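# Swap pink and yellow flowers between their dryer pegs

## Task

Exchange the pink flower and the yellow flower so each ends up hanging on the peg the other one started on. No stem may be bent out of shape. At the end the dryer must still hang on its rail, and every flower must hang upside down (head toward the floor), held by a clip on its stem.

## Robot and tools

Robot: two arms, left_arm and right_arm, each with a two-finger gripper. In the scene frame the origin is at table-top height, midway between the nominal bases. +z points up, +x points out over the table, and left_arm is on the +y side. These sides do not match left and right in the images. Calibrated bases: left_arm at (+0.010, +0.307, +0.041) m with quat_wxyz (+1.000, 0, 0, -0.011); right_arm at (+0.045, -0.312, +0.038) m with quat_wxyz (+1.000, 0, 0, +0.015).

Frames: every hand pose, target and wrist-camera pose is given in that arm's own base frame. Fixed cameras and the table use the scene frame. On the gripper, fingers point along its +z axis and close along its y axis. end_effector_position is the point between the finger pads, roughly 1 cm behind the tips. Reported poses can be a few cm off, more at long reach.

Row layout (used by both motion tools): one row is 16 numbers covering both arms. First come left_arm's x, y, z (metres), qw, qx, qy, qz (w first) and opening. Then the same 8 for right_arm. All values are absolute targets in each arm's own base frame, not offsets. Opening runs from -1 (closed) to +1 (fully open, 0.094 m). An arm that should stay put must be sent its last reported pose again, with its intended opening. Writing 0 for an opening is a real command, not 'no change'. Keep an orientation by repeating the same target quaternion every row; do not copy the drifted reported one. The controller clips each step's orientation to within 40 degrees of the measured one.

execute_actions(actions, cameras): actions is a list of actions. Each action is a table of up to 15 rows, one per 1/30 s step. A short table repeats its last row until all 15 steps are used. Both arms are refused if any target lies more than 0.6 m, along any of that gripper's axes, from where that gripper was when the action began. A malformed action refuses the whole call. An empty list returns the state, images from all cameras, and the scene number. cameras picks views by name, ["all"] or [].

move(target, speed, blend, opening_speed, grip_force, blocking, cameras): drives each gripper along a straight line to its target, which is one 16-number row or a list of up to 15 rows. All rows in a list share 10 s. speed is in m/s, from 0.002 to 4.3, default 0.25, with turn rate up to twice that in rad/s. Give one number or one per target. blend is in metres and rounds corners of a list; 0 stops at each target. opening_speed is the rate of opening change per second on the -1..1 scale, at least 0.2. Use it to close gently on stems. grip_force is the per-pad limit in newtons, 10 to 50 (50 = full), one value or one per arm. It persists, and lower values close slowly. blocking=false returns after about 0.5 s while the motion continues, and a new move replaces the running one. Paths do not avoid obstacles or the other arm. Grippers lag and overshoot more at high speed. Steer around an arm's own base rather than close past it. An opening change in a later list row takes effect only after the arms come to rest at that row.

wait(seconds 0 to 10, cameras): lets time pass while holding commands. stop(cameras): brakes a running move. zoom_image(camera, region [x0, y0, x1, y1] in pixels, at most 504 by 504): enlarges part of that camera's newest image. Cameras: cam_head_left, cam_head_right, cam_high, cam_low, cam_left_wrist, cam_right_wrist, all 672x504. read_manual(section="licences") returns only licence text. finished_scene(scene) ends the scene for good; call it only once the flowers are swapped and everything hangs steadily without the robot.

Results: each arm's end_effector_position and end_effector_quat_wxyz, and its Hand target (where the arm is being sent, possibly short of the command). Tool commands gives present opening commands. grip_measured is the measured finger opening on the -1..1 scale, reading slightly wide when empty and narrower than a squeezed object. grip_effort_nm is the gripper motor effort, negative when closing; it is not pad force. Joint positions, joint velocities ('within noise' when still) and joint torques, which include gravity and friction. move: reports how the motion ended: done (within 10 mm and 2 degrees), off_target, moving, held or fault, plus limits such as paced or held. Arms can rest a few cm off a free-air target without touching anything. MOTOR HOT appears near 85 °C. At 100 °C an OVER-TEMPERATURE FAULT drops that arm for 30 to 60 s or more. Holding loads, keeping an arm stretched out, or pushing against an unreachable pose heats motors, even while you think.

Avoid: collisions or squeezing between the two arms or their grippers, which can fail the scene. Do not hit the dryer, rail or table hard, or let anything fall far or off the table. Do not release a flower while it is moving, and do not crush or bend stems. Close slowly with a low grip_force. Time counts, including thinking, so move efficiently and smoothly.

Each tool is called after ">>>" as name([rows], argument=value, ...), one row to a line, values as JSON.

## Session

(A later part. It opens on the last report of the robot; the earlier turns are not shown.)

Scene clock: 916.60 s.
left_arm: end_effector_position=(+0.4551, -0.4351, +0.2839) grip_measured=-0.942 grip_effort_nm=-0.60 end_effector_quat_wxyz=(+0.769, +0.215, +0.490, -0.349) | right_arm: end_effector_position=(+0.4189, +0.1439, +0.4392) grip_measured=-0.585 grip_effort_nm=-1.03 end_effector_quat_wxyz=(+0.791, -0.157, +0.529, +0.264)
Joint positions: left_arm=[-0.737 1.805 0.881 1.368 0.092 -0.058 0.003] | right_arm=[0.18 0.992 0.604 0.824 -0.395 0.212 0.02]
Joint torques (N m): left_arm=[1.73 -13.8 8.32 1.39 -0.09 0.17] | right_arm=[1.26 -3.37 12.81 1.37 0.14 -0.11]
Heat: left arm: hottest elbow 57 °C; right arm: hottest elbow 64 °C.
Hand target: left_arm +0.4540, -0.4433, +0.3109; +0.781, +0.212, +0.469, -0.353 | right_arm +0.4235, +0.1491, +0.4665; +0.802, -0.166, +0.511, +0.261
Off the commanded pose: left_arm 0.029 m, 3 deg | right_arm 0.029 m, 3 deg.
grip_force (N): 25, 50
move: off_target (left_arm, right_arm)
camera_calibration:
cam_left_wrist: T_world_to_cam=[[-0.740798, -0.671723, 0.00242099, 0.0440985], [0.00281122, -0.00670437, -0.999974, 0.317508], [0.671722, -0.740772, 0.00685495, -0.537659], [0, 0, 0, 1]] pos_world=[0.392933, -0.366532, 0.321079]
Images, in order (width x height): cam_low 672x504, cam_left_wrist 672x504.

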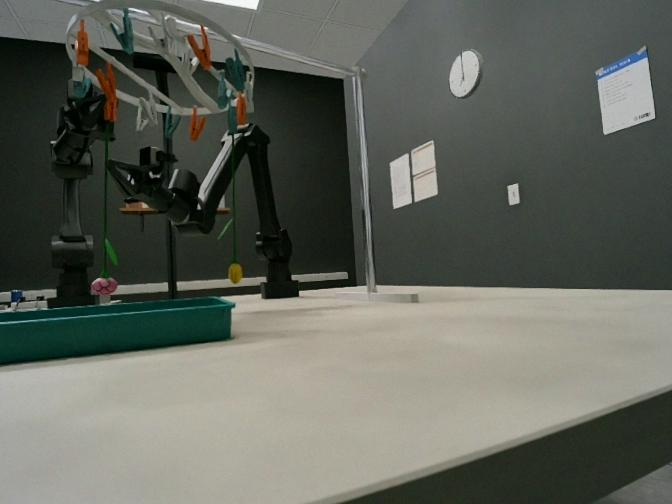

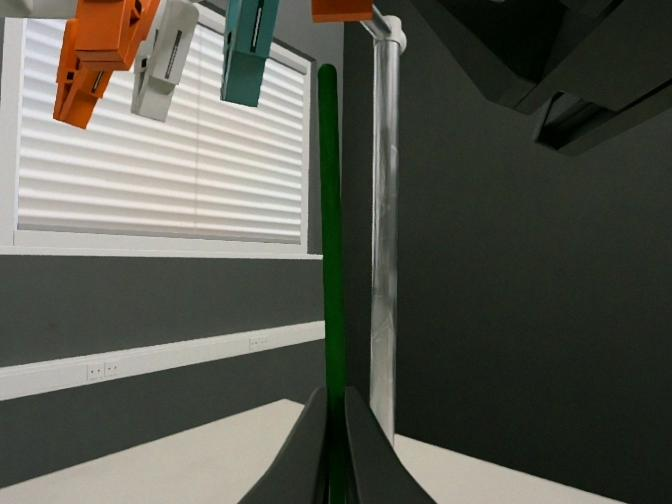

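>>> move(target=[0.4495, -0.4440, 0.319, 0.78092, 0.21236, 0.46922, -0.35342, -1.0, 0.4253, 0.1497, 0.4670, 0.80211, -0.16604, 0.511, 0.26062, -0.9], speed=0.06, cameras=["cam_left_wrist", "cam_low"])

>>> zoom_image(camera="cam_left_wrist", region=[270, 0, 430, 120])

>>> zoom_image(camera="cam_low", region=[85, 90, 145, 150])

Scene clock: 930.90 s.
left_arm: end_effector_position=(+0.4515, -0.4366, +0.2936) grip_measured=-0.942 grip_effort_nm=-0.60 end_effector_quat_wxyz=(+0.770, +0.214, +0.488, -0.350) | right_arm: end_effector_position=(+0.4189, +0.1439, +0.4392) grip_measured=-0.585 grip_effort_nm=-1.03 end_effector_quat_wxyz=(+0.791, -0.157, +0.529, +0.264)
Joint positions: left_arm=[-0.744 1.783 0.881 1.35 0.086 -0.055 0.003] | right_arm=[0.18 0.992 0.604 0.824 -0.395 0.212 0.02]
Joint torques (N m): left_arm=[1.73 -13.92 7.95 1.4 -0.1 0.17] | right_arm=[1.49 -3.43 12.79 1.35 0.15 -0.11]
Heat: left arm: hottest elbow 56 °C; right arm: hottest elbow 64 °C.
Hand target: left_arm +0.4488, -0.4433, +0.3190; +0.781, +0.212, +0.469, -0.354 | right_arm +0.4235, +0.1491, +0.4665; +0.802, -0.166, +0.511, +0.261
Off the commanded pose: left_arm 0.027 m, 3 deg | right_arm 0.029 m, 3 deg.
grip_force (N): 25, 50
move: off_target (left_arm, right_arm)
camera_calibration:
cam_left_wrist: T_world_to_cam=[[-0.741088, -0.671406, 0.00182015, 0.0408169], [0.00647967, -0.00986293, -0.99993, 0.324197], [0.671377, -0.741024, 0.0116598, -0.537683], [0, 0, 0, 1]] pos_world=[0.389136, -0.367834, 0.33037]
Images, in order (width x height): cam_low 672x504, cam_left_wrist 672x504.

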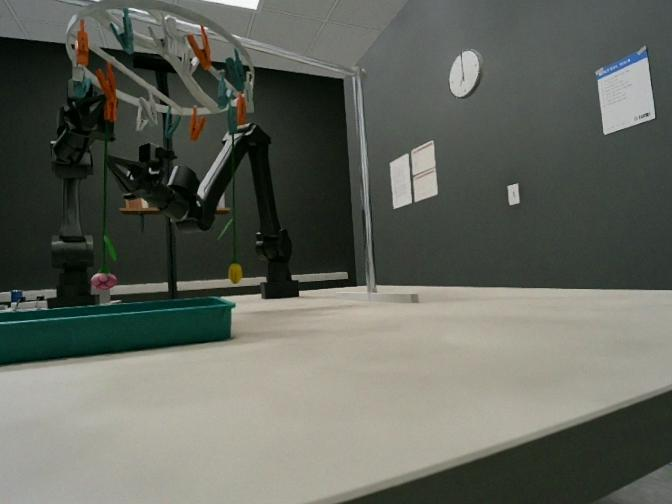

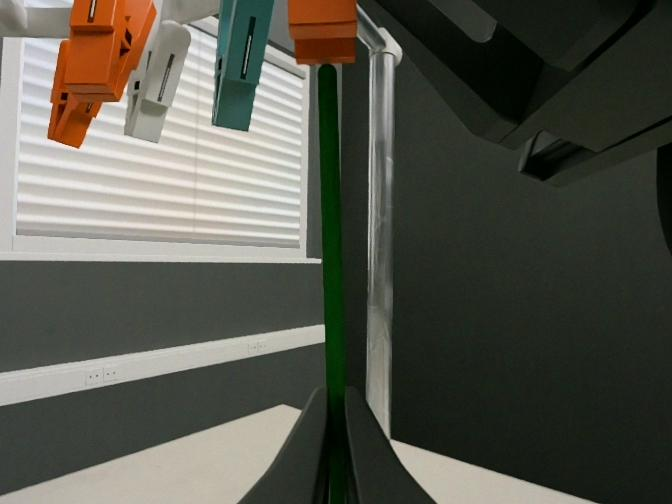

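Scaled by 3.150 from the camera's 672x504 image, which has a finer 960x720 frame.

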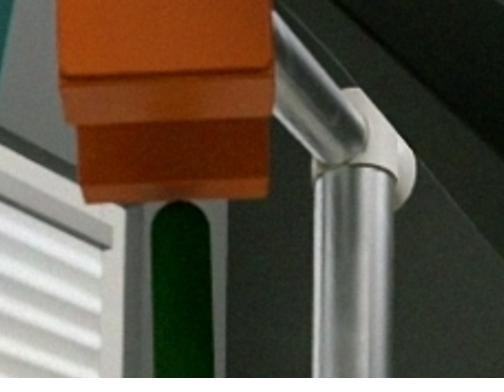

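Scaled by 8.400 from the camera's 672x504 image, which has a finer 960x720 frame.

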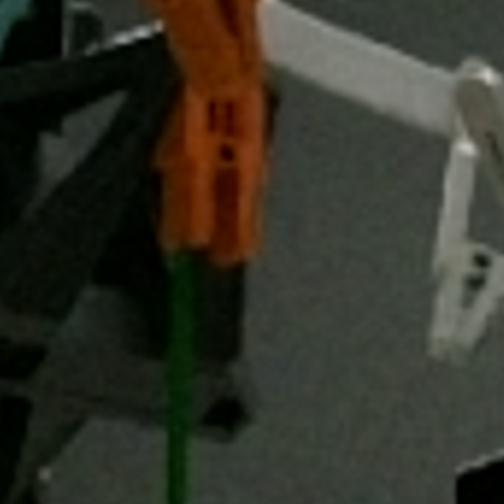

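>>> move(target=[0.4444, -0.4378, 0.317, 0.78092, 0.21236, 0.46922, -0.35342, -1.0, 0.4253, 0.1497, 0.4670, 0.80211, -0.16604, 0.511, 0.26062, -0.9], speed=0.06, cameras=["cam_left_wrist", "cam_low"])

>>> zoom_image(camera="cam_left_wrist", region=[270, 0, 430, 120])

>>> zoom_image(camera="cam_low", region=[85, 90, 145, 150])

Scene clock: 949.77 s.
left_arm: end_effector_position=(+0.4513, -0.4364, +0.2948) grip_measured=-0.942 grip_effort_nm=-0.60 end_effector_quat_wxyz=(+0.771, +0.214, +0.488, -0.350) | right_arm: end_effector_position=(+0.4189, +0.1439, +0.4392) grip_measured=-0.585 grip_effort_nm=-1.03 end_effector_quat_wxyz=(+0.791, -0.157, +0.529, +0.264)
Joint positions: left_arm=[-0.744 1.781 0.881 1.35 0.086 -0.055 0.003] | right_arm=[0.18 0.992 0.604 0.824 -0.395 0.212 0.02]
Joint torques (N m): left_arm=[1.9 -14.45 6.41 1.96 -0.03 0.16] | right_arm=[1.38 -3.31 12.75 1.31 0.14 -0.12]
Heat: left arm: hottest elbow 55 °C; right arm: hottest elbow 65 °C.
Hand target: left_arm +0.4443, -0.4376, +0.3169; +0.781, +0.212, +0.469, -0.354 | right_arm +0.4235, +0.1491, +0.4665; +0.802, -0.166, +0.511, +0.261
Off the commanded pose: left_arm 0.023 m, 2 deg | right_arm 0.029 m, 3 deg.
grip_force (N): 25, 50
move: off_target (left_arm, right_arm)
camera_calibration:
cam_left_wrist: T_world_to_cam=[[-0.741088, -0.671406, 0.0016557, 0.0409226], [0.0078775, -0.0111608, -0.999907, 0.32417], [0.671362, -0.741005, 0.0135602, -0.537956], [0, 0, 0, 1]] pos_world=[0.388937, -0.367535, 0.331366]
Images, in order (width x height): cam_low 672x504, cam_left_wrist 672x504.

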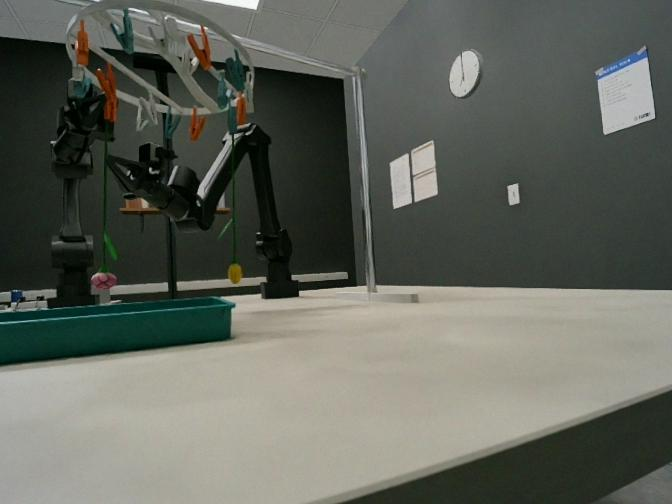

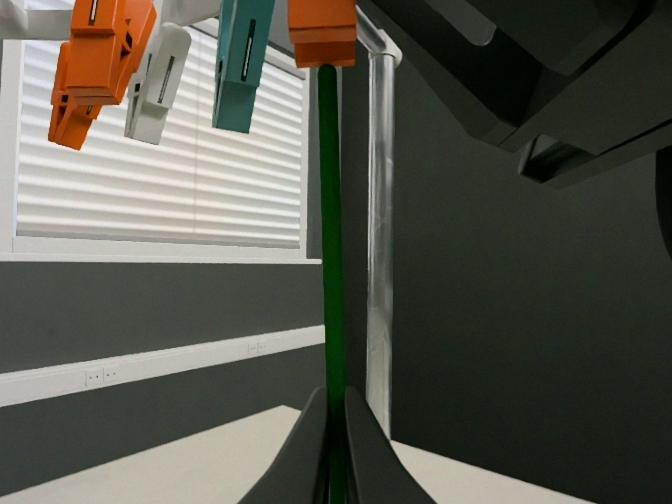

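Scaled by 3.150 from the camera's 672x504 image, which has a finer 960x720 frame.

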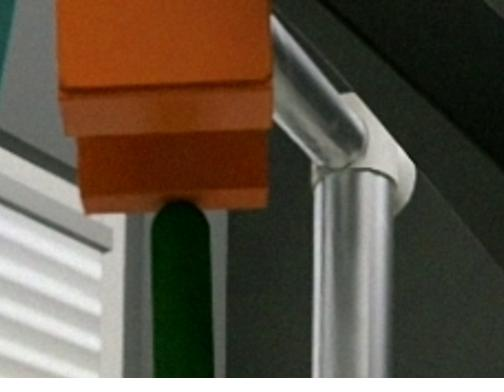

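Scaled by 8.400 from the camera's 672x504 image, which has a finer 960x720 frame.

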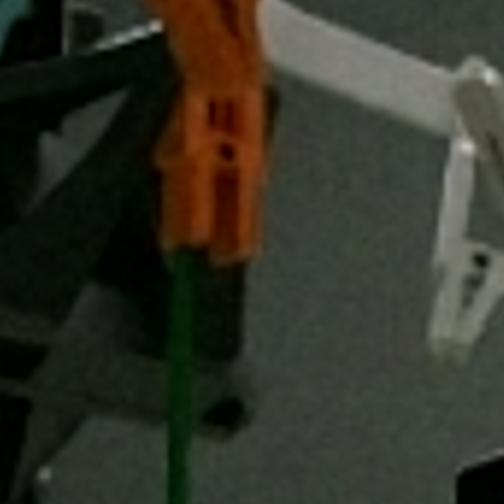

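>>> move(target=[0.4390, -0.4320, 0.317, 0.78092, 0.21236, 0.46922, -0.35342, -1.0, 0.4253, 0.1497, 0.4670, 0.80211, -0.16604, 0.511, 0.26062, -0.9], speed=0.06, cameras=["cam_left_wrist", "cam_low"])

>>> zoom_image(camera="cam_left_wrist", region=[270, 0, 430, 120])

>>> zoom_image(camera="cam_low", region=[85, 90, 145, 150])

Scene clock: 957.67 s.
left_arm: end_effector_position=(+0.4471, -0.4326, +0.2950) grip_measured=-0.942 grip_effort_nm=-0.60 end_effector_quat_wxyz=(+0.770, +0.214, +0.489, -0.350) | right_arm: end_effector_position=(+0.4189, +0.1439, +0.4392) grip_measured=-0.585 grip_effort_nm=-1.03 end_effector_quat_wxyz=(+0.791, -0.157, +0.529, +0.264)
Joint positions: left_arm=[-0.744 1.767 0.863 1.35 0.086 -0.055 0.003] | right_arm=[0.18 0.992 0.604 0.824 -0.395 0.212 0.019]
Joint torques (N m): left_arm=[1.96 -14.27 5.98 2.29 0.01 0.15] | right_arm=[1.44 -3.31 12.77 1.36 0.14 -0.11]
Heat: left arm: hottest elbow 54 °C; right arm: hottest elbow 65 °C.
Hand target: left_arm +0.4390, -0.4319, +0.3168; +0.781, +0.212, +0.469, -0.354 | right_arm +0.4234, +0.1491, +0.4665; +0.802, -0.166, +0.511, +0.261
Off the commanded pose: left_arm 0.023 m, 3 deg | right_arm 0.029 m, 3 deg.
grip_force (N): 25, 50
move: off_target (left_arm, right_arm)
camera_calibration:
cam_left_wrist: T_world_to_cam=[[-0.741132, -0.671356, 0.00198365, 0.040294], [0.00508087, -0.00856349, -0.99995, 0.326786], [0.67134, -0.741086, 0.00975776, -0.531224], [0, 0, 0, 1]] pos_world=[0.384835, -0.363833, 0.331873]
Images, in order (width x height): cam_low 672x504, cam_left_wrist 672x504.

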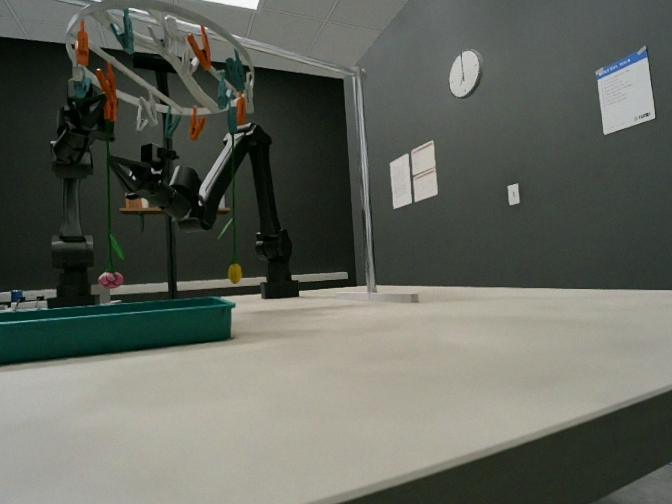

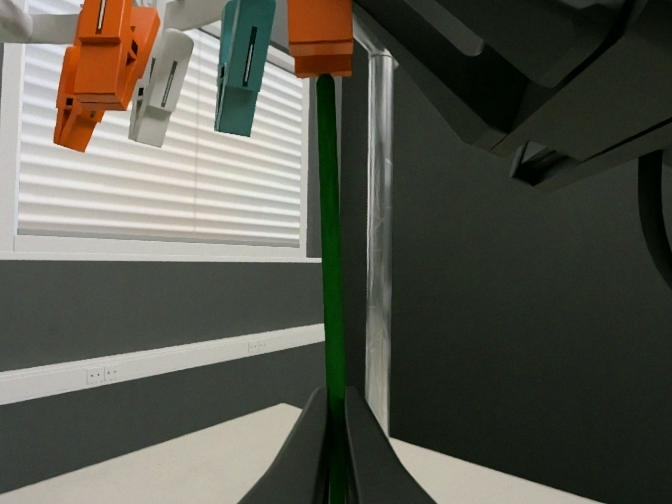

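Scaled by 3.150 from the camera's 672x504 image, which has a finer 960x720 frame.

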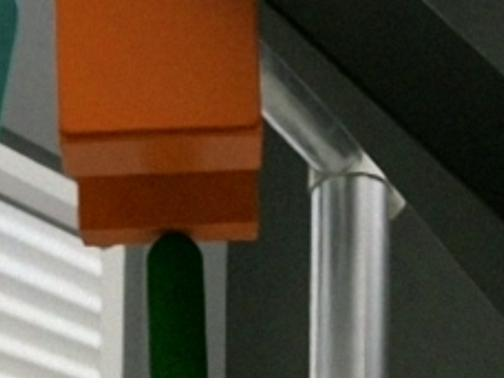

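Scaled by 8.400 from the camera's 672x504 image, which has a finer 960x720 frame.

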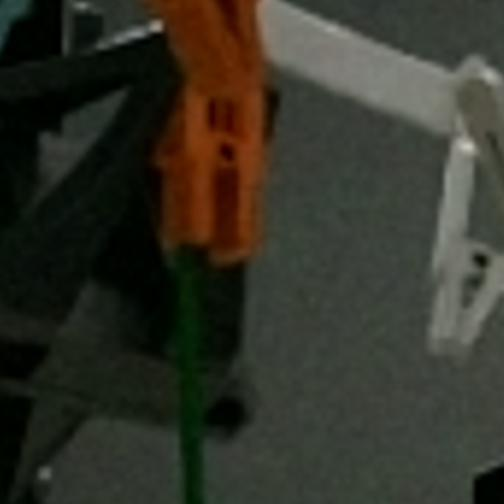

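>>> move(target=[0.4390, -0.4320, 0.293, 0.78092, 0.21236, 0.46922, -0.35342, -1.0, 0.4253, 0.1497, 0.4670, 0.80211, -0.16604, 0.511, 0.26062, -0.9], speed=0.06, cameras=["cam_left_wrist", "cam_low"])

>>> zoom_image(camera="cam_left_wrist", region=[270, 0, 430, 120])

>>> zoom_image(camera="cam_low", region=[85, 90, 145, 150])

Scene clock: 965.33 s.
left_arm: end_effector_position=(+0.4426, -0.4284, +0.2949) grip_measured=-0.943 grip_effort_nm=-0.60 end_effector_quat_wxyz=(+0.778, +0.210, +0.476, -0.353) | right_arm: end_effector_position=(+0.4190, +0.1439, +0.4395) grip_measured=-0.585 grip_effort_nm=-1.03 end_effector_quat_wxyz=(+0.791, -0.157, +0.529, +0.264)
Joint positions: left_arm=[-0.744 1.779 0.852 1.406 0.086 -0.055 0.003] | right_arm=[0.18 0.992 0.605 0.824 -0.395 0.212 0.019]
Joint torques (N m): left_arm=[1.96 -10.93 5.78 2.73 0.02 0.15] | right_arm=[1.38 -3.31 12.7 1.36 0.15 -0.12]
Heat: left arm: hottest elbow 53 °C; right arm: hottest elbow 65 °C.
Hand target: left_arm +0.4389, -0.4319, +0.2930; +0.781, +0.212, +0.469, -0.353 | right_arm +0.4236, +0.1491, +0.4663; +0.802, -0.166, +0.511, +0.261
Off the commanded pose: left_arm 0.005 m, 1 deg | right_arm 0.029 m, 3 deg.
grip_force (N): 25, 50
move: off_target (right_arm)
camera_calibration:
cam_left_wrist: T_world_to_cam=[[-0.741115, -0.671378, -0.000864339, 0.0405793], [0.0286258, -0.0303129, -0.99913, 0.306789], [0.670768, -0.740495, 0.0416841, -0.53396], [0, 0, 0, 1]] pos_world=[0.379455, -0.358851, 0.328815]
Images, in order (width x height): cam_low 672x504, cam_left_wrist 672x504.

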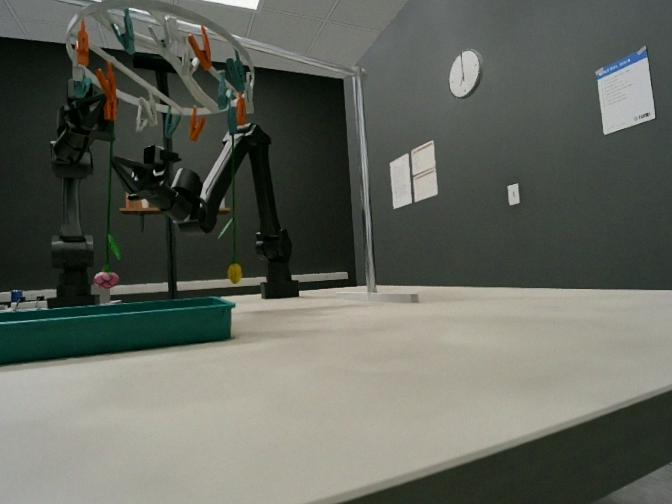

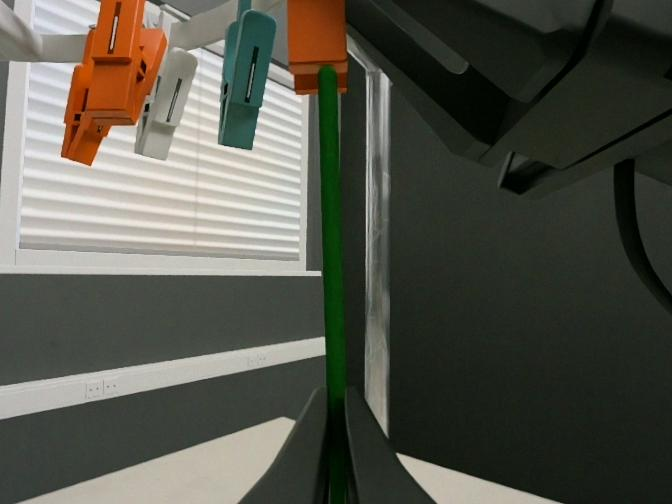

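Scaled by 3.150 from the camera's 672x504 image, which has a finer 960x720 frame.

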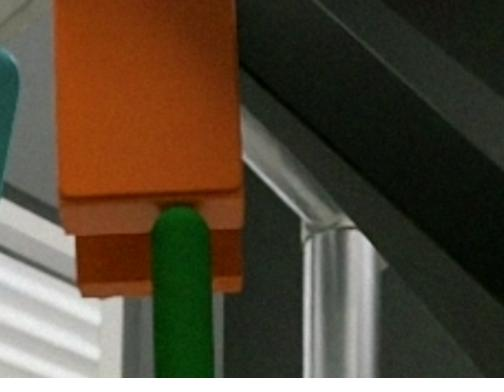

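Scaled by 8.400 from the camera's 672x504 image, which has a finer 960x720 frame.

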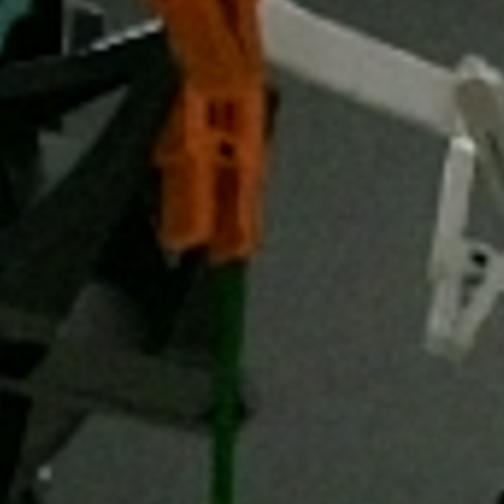

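>>> move(target=[0.4445, -0.4375, 0.288, 0.78092, 0.21236, 0.46922, -0.35342, -1.0, 0.4253, 0.1497, 0.4670, 0.80211, -0.16604, 0.511, 0.26062, -0.9], speed=0.06, cameras=["cam_left_wrist", "cam_low"])

>>> zoom_image(camera="cam_left_wrist", region=[270, 0, 430, 120])

>>> zoom_image(camera="cam_low", region=[85, 90, 145, 150])

Scene clock: 976.37 s.
left_arm: end_effector_position=(+0.4451, -0.4307, +0.2805) grip_measured=-0.943 grip_effort_nm=-0.60 end_effector_quat_wxyz=(+0.773, +0.213, +0.484, -0.351) | right_arm: end_effector_position=(+0.4190, +0.1439, +0.4395) grip_measured=-0.585 grip_effort_nm=-1.03 end_effector_quat_wxyz=(+0.791, -0.157, +0.529, +0.264)
Joint positions: left_arm=[-0.744 1.806 0.852 1.411 0.086 -0.055 0.003] | right_arm=[0.18 0.992 0.605 0.824 -0.395 0.212 0.019]
Joint torques (N m): left_arm=[1.9 -11.28 7.08 2.71 -0.01 0.15] | right_arm=[1.38 -3.25 12.7 1.37 0.13 -0.11]
Heat: left arm: hottest elbow 52 °C; right arm: hottest elbow 67 °C.
Hand target: left_arm +0.4442, -0.4373, +0.2879; +0.781, +0.212, +0.469, -0.353 | right_arm +0.4236, +0.1491, +0.4663; +0.802, -0.166, +0.511, +0.261
Off the commanded pose: left_arm 0.010 m, 2 deg | right_arm 0.029 m, 3 deg.
grip_force (N): 25, 50
move: off_target (right_arm)
camera_calibration:
cam_left_wrist: T_world_to_cam=[[-0.741137, -0.671353, 0.000994583, 0.0403469], [0.0134727, -0.0163543, -0.999775, 0.305212], [0.671218, -0.740958, 0.0211658, -0.531498], [0, 0, 0, 1]] pos_world=[0.382542, -0.361739, 0.316353]
Images, in order (width x height): cam_low 672x504, cam_left_wrist 672x504.

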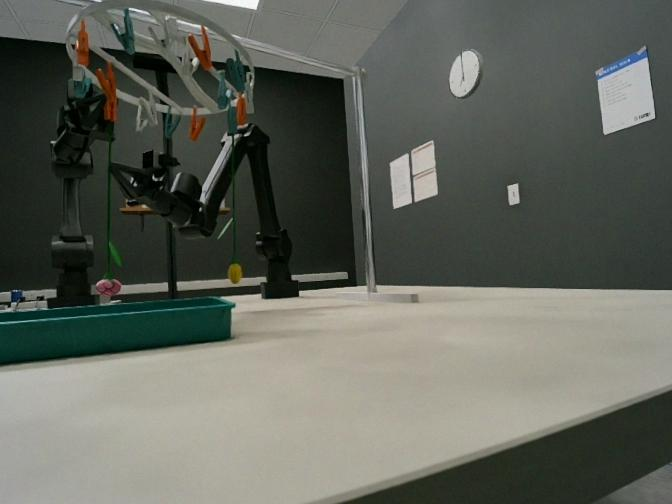

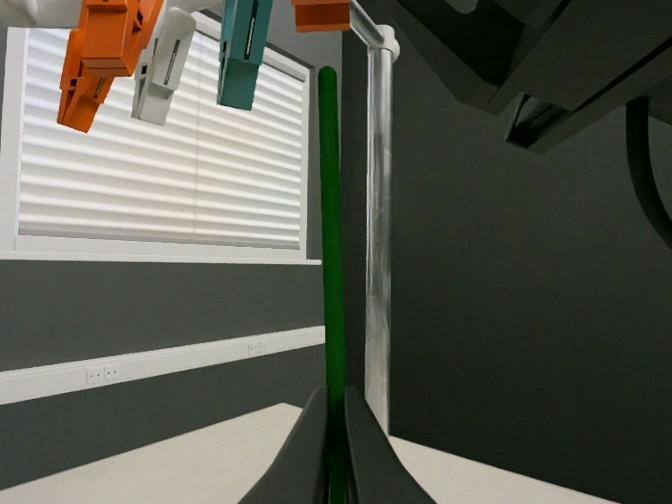

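Scaled by 3.150 from the camera's 672x504 image, which has a finer 960x720 frame.

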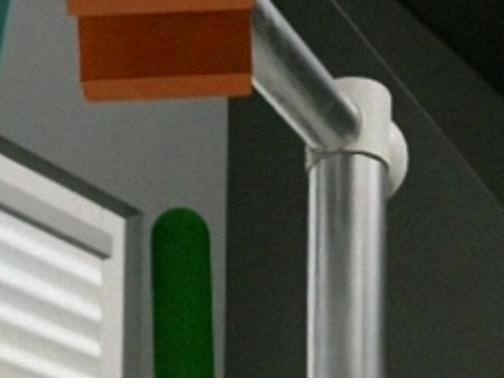

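Scaled by 8.400 from the camera's 672x504 image, which has a finer 960x720 frame.

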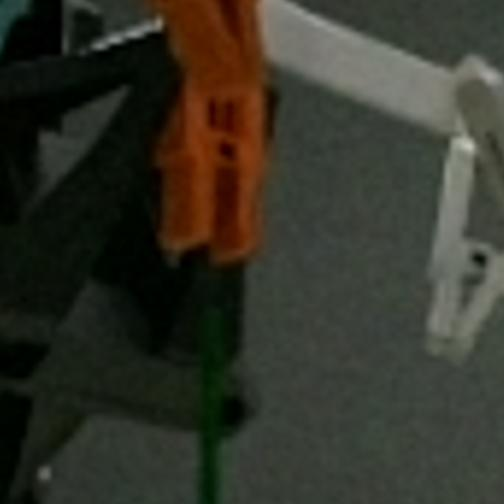

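>>> move(target=[0.4445, -0.4372, 0.327, 0.78092, 0.21236, 0.46922, -0.35342, -1.0, 0.4253, 0.1497, 0.4670, 0.80211, -0.16604, 0.511, 0.26062, -0.9], speed=0.06, cameras=["cam_left_wrist", "cam_low"])

>>> zoom_image(camera="cam_left_wrist", region=[270, 0, 430, 120])

>>> zoom_image(camera="cam_low", region=[85, 90, 145, 150])

Scene clock: 985.50 s.
left_arm: end_effector_position=(+0.4439, -0.4296, +0.3000) grip_measured=-0.943 grip_effort_nm=-0.60 end_effector_quat_wxyz=(+0.769, +0.215, +0.490, -0.350) | right_arm: end_effector_position=(+0.4190, +0.1439, +0.4395) grip_measured=-0.585 grip_effort_nm=-1.03 end_effector_quat_wxyz=(+0.791, -0.157, +0.529, +0.264)
Joint positions: left_arm=[-0.744 1.745 0.852 1.337 0.086 -0.055 0.003] | right_arm=[0.18 0.992 0.605 0.824 -0.395 0.212 0.019]
Joint torques (N m): left_arm=[1.9 -13.27 8.53 1.42 0.01 0.15] | right_arm=[1.49 -3.19 12.71 1.39 0.15 -0.11]
Heat: left arm: hottest elbow 52 °C; right arm: hottest elbow 69 °C.
Hand target: left_arm +0.4436, -0.4363, +0.3268; +0.781, +0.212, +0.469, -0.354 | right_arm +0.4236, +0.1491, +0.4663; +0.802, -0.166, +0.511, +0.261
Off the commanded pose: left_arm 0.028 m, 3 deg | right_arm 0.029 m, 3 deg.
grip_force (N): 25, 50
move: off_target (left_arm, right_arm)
camera_calibration:
cam_left_wrist: T_world_to_cam=[[-0.741082, -0.671411, 0.00225933, 0.0398005], [0.00312996, -0.00681971, -0.999972, 0.333512], [0.671407, -0.741054, 0.00715545, -0.526181], [0, 0, 0, 1]] pos_world=[0.381733, -0.360931, 0.337178]
Images, in order (width x height): cam_low 672x504, cam_left_wrist 672x504.

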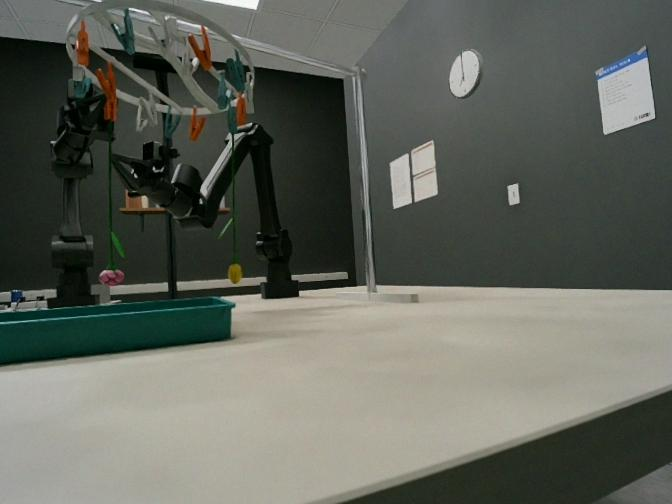

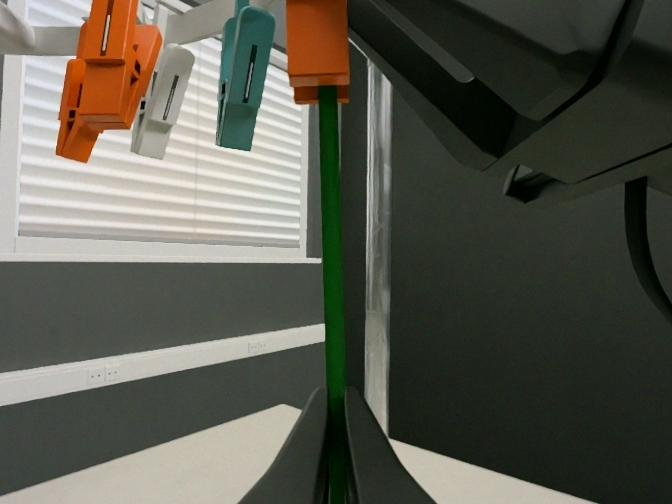

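Scaled by 3.150 from the camera's 672x504 image, which has a finer 960x720 frame.

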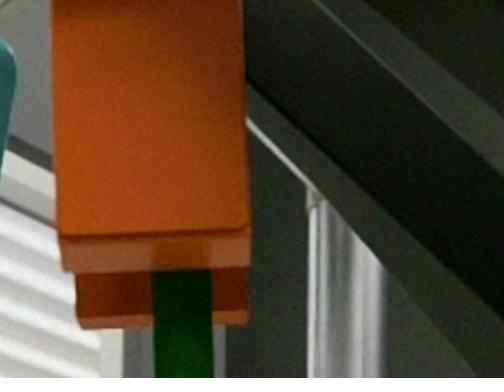

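Scaled by 8.400 from the camera's 672x504 image, which has a finer 960x720 frame.

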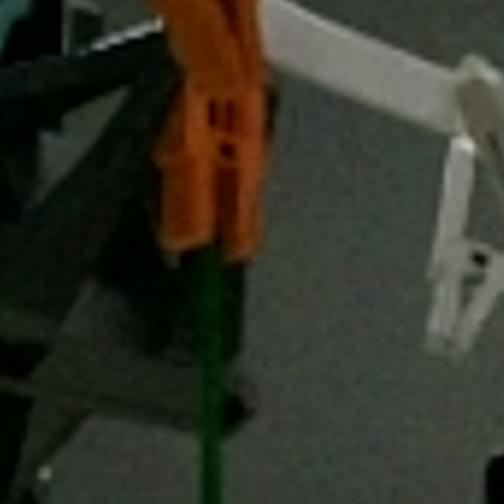

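>>> move(target=[0.4445, -0.4372, 0.3335, 0.78092, 0.21236, 0.46922, -0.35342, -1.0, 0.4253, 0.1497, 0.4670, 0.80211, -0.16604, 0.511, 0.26062, -0.9], speed=0.06, cameras=["cam_left_wrist", "cam_low", "cam_right_wrist"])

>>> zoom_image(camera="cam_left_wrist", region=[270, 0, 430, 120])

>>> zoom_image(camera="cam_low", region=[85, 90, 145, 150])

Scene clock: 992.93 s.
left_arm: end_effector_position=(+0.4440, -0.4297, +0.3023) grip_measured=-0.943 grip_effort_nm=-0.60 end_effector_quat_wxyz=(+0.767, +0.216, +0.493, -0.349) | right_arm: end_effector_position=(+0.4190, +0.1439, +0.4395) grip_measured=-0.585 grip_effort_nm=-1.03 end_effector_quat_wxyz=(+0.791, -0.157, +0.529, +0.264)
Joint positions: left_arm=[-0.744 1.735 0.852 1.319 0.086 -0.055 0.003] | right_arm=[0.18 0.992 0.605 0.824 -0.395 0.212 0.019]
Joint torques (N m): left_arm=[1.96 -13.45 8.81 1.37 0.01 0.15] | right_arm=[1.49 -3.43 12.77 1.36 0.13 -0.11]
Heat: left arm: hottest elbow 52 °C; right arm: hottest elbow 70 °C.
Hand target: left_arm +0.4433, -0.4361, +0.3332; +0.781, +0.212, +0.469, -0.354 | right_arm +0.4236, +0.1491, +0.4663; +0.802, -0.166, +0.511, +0.261
Off the commanded pose: left_arm 0.032 m, 3 deg | right_arm 0.029 m, 3 deg.
grip_force (N): 25, 50
move: off_target (left_arm, right_arm)
camera_calibration:
cam_left_wrist: T_world_to_cam=[[-0.741119, -0.671368, 0.00289575, 0.0395536], [-0.00224585, -0.001834, -0.999996, 0.340285], [0.67137, -0.741122, -0.000148579, -0.524079], [0, 0, 0, 1]] pos_world=[0.381929, -0.361227, 0.340092]
cam_right_wrist: T_world_to_cam=[[0.586116, -0.809962, -0.0207168, -0.121053], [-0.0343649, 0.00069481, -0.999409, 0.493835], [0.809498, 0.586481, -0.027427, -0.322777], [0, 0, 0, 1]] pos_world=[0.349209, 0.0909117, 0.482183]
Images, in order (width x height): cam_low 672x504, cam_left_wrist 672x504, cam_right_wrist 672x504.

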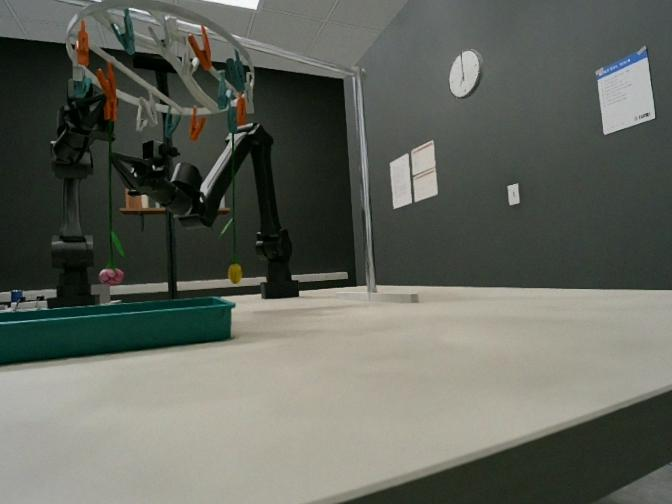

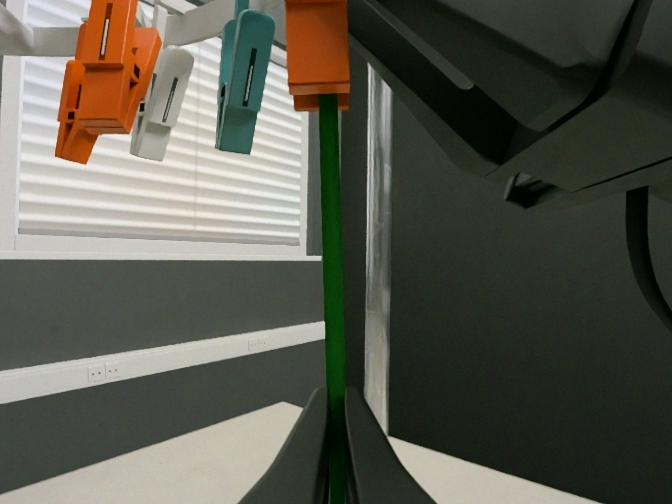

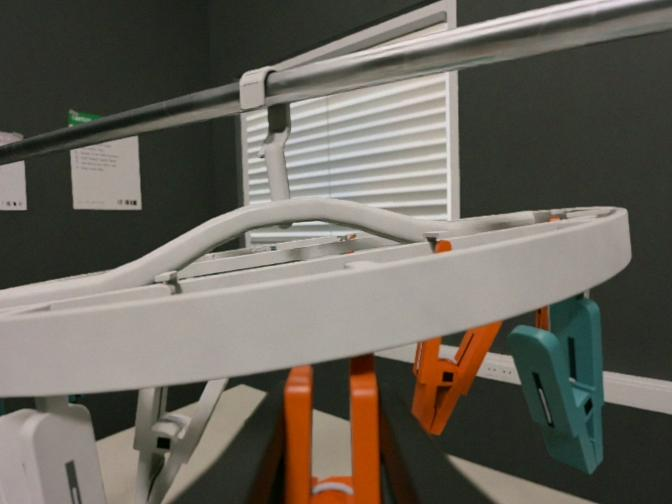

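Scaled by 3.150 from the camera's 672x504 image, which has a finer 960x720 frame.

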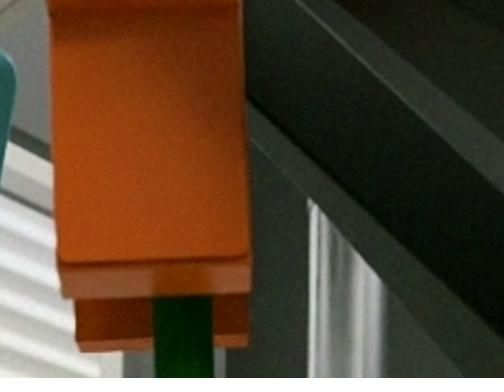

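Scaled by 8.400 from the camera's 672x504 image, which has a finer 960x720 frame.

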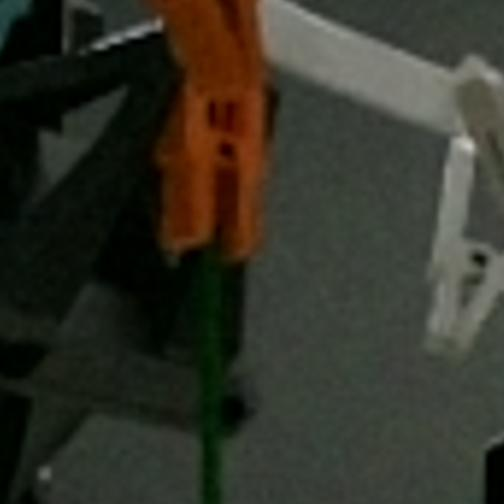

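>>> move([
  [0.4445, -0.4372, 0.3415, 0.78092, 0.21236, 0.46922, -0.35342, -1.0, 0.4253, 0.1497, 0.4670, 0.80211, -0.16604, 0.511, 0.26062, -0.9],
  [0.4445, -0.4372, 0.3415, 0.78092, 0.21236, 0.46922, -0.35342, -1.0, 0.4253, 0.1497, 0.4670, 0.80211, -0.16604, 0.511, 0.26062, -0.1],
], speed=0.06, opening_speed=0.5, cameras=["cam_left_wrist", "cam_low", "cam_right_wrist"])

>>> zoom_image(camera="cam_left_wrist", region=[270, 0, 430, 120])

>>> zoom_image(camera="cam_low", region=[85, 90, 145, 150])

Scene clock: 1001.47 s.
left_arm: end_effector_position=(+0.4435, -0.4292, +0.3076) grip_measured=-0.943 grip_effort_nm=-0.60 end_effector_quat_wxyz=(+0.766, +0.216, +0.495, -0.348) | right_arm: end_effector_position=(+0.4190, +0.1440, +0.4395) grip_measured=-0.102 grip_effort_nm=0.08 end_effector_quat_wxyz=(+0.791, -0.157, +0.529, +0.265)
Joint positions: left_arm=[-0.744 1.717 0.852 1.297 0.086 -0.055 0.003] | right_arm=[0.18 0.992 0.605 0.824 -0.395 0.212 0.042]
Joint torques (N m): left_arm=[1.9 -13.39 9.26 1.43 0.01 0.15] | right_arm=[1.14 -3.08 12.71 1.37 0.14 -0.11]
Heat: left arm: hottest elbow 53 °C; right arm: hottest elbow 70 °C.
Hand target: left_arm +0.4431, -0.4358, +0.3412; +0.781, +0.212, +0.469, -0.354 | right_arm +0.4236, +0.1491, +0.4663; +0.802, -0.166, +0.511, +0.261
Off the commanded pose: left_arm 0.035 m, 3 deg | right_arm 0.029 m, 3 deg.
grip_force (N): 25, 50
move: off_target (left_arm, right_arm); target 2's new opening was sent with right_arm's hand 0.029 m and 3 deg from that target
camera_calibration:
cam_left_wrist: T_world_to_cam=[[-0.74106, -0.67143, 0.0034225, 0.0393552], [-0.00592836, 0.00144591, -0.999981, 0.348678], [0.671413, -0.741066, -0.00505198, -0.521876], [0, 0, 0, 1]] pos_world=[0.381626, -0.360825, 0.345901]
cam_right_wrist: T_world_to_cam=[[0.586474, -0.809703, -0.0207301, -0.121055], [-0.0343712, 0.000691625, -0.999409, 0.493834], [0.809239, 0.58684, -0.0274248, -0.322698], [0, 0, 0, 1]] pos_world=[0.349109, 0.0910123, 0.482183]
Images, in order (width x height): cam_low 672x504, cam_left_wrist 672x504, cam_right_wrist 672x504.

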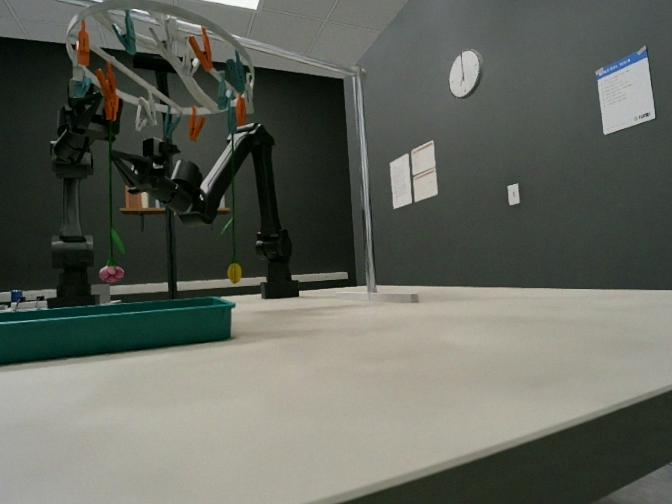

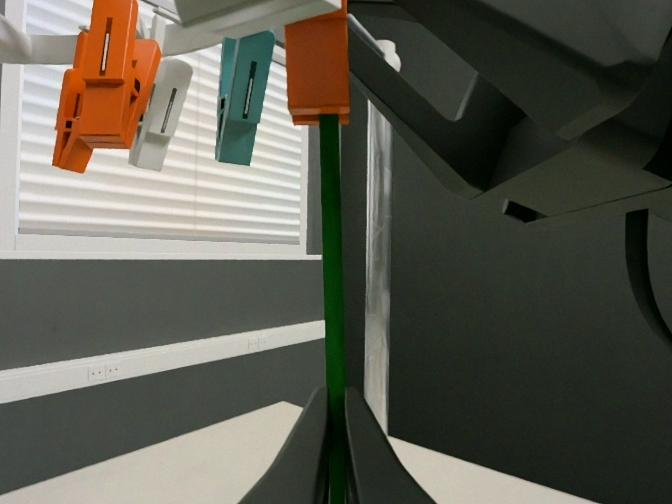

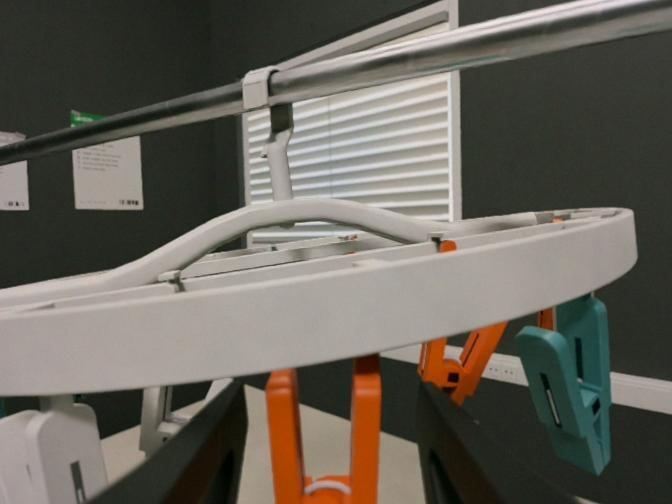

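Scaled by 3.150 from the camera's 672x504 image, which has a finer 960x720 frame.

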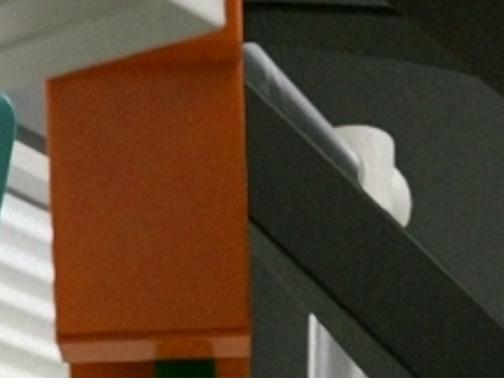

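Scaled by 8.400 from the camera's 672x504 image, which has a finer 960x720 frame.

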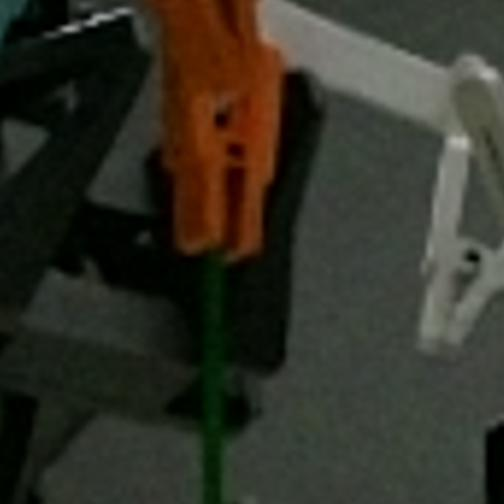

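>>> move([
  [0.4445, -0.4372, 0.3270, 0.78092, 0.21236, 0.46922, -0.35342, -1.0, 0.3593, 0.1017, 0.4290, 0.80211, -0.16604, 0.511, 0.26062, -0.1],
  [0.4445, -0.4372, 0.3270, 0.78092, 0.21236, 0.46922, -0.35342, -0.35, 0.3593, 0.1017, 0.4290, 0.80211, -0.16604, 0.511, 0.26062, -0.1],
], speed=0.12, opening_speed=0.5, cameras=["cam_left_wrist", "cam_low", "cam_right_wrist"])

Scene clock: 1012.20 s.
left_arm: end_effector_position=(+0.4429, -0.4286, +0.3105) grip_measured=-0.353 grip_effort_nm=0.06 end_effector_quat_wxyz=(+0.769, +0.215, +0.491, -0.349) | right_arm: end_effector_position=(+0.3622, +0.1053, +0.4303) grip_measured=-0.101 grip_effort_nm=0.07 end_effector_quat_wxyz=(+0.801, -0.171, +0.513, +0.258)
Joint positions: left_arm=[-0.744 1.717 0.853 1.305 0.086 -0.055 0.03] | right_arm=[0.051 0.811 0.466 0.846 -0.523 0.258 0.042]
Joint torques (N m): left_arm=[1.9 -10.87 8.72 2.69 0 0.15] | right_arm=[0.03 -1.85 7.69 2.21 0.06 0.18]
Heat: left arm: hottest elbow 54 °C; right arm: hottest elbow 70 °C.
Hand target: left_arm +0.4438, -0.4366, +0.3269; +0.781, +0.212, +0.469, -0.354 | right_arm +0.3593, +0.1018, +0.4290; +0.802, -0.166, +0.511, +0.260
Off the commanded pose: left_arm 0.019 m, 3 deg | right_arm 0.005 m, 1 deg.
grip_force (N): 25, 50
move: off_target (left_arm); target 2's new opening was sent with left_arm's hand 0.019 m and 3 deg from that target
camera_calibration:
cam_left_wrist: T_world_to_cam=[[-0.74108, -0.671412, 0.0024237, 0.0395813], [0.00173199, -0.00552151, -0.999983, 0.345228], [0.671414, -0.741064, 0.00525476, -0.524262], [0, 0, 0, 1]] pos_world=[0.380732, -0.36003, 0.347882]
cam_right_wrist: T_world_to_cam=[[0.589988, -0.807205, 0.0183021, -0.137645], [0.0106867, -0.0148587, -0.999832, 0.468242], [0.807341, 0.590085, -0.000140151, -0.265678], [0, 0, 0, 1]] pos_world=[0.290698, 0.0526223, 0.470646]
Images, in order (width x height): cam_low 672x504, cam_left_wrist 672x504, cam_right_wrist 672x504.

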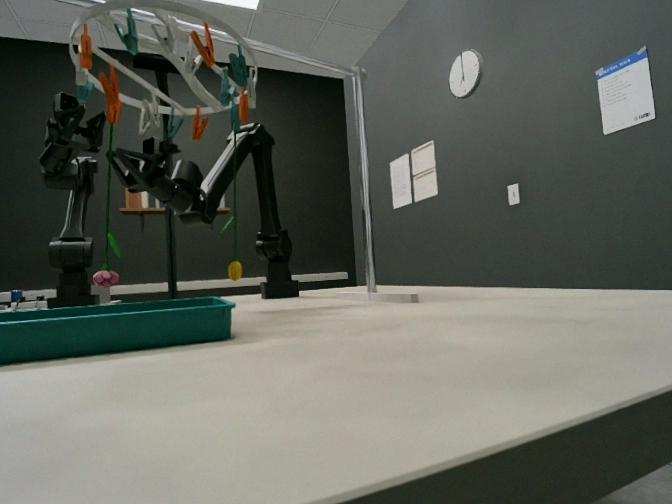

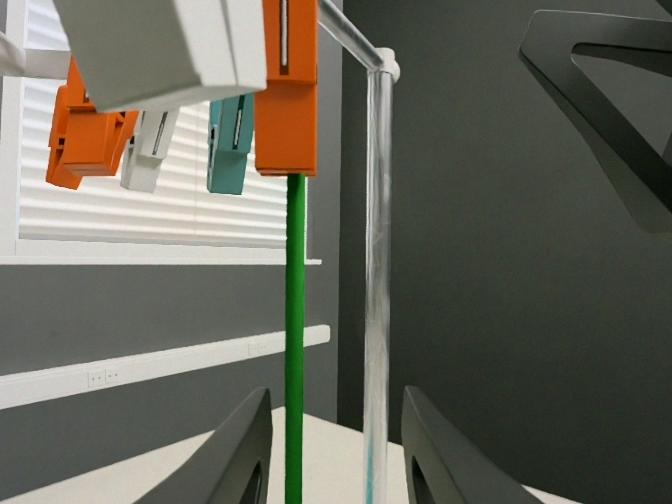

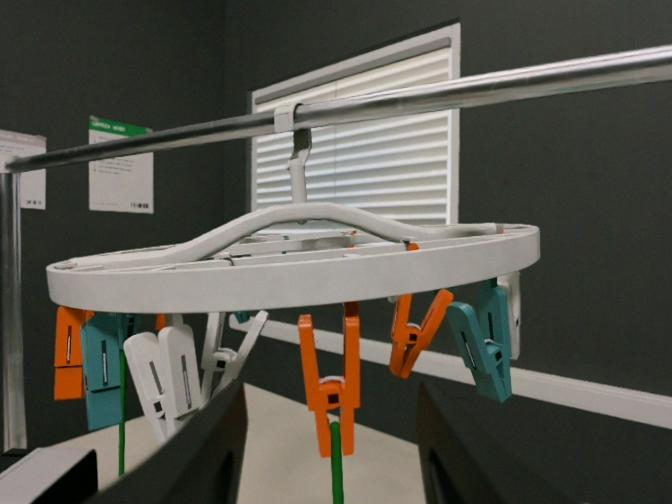

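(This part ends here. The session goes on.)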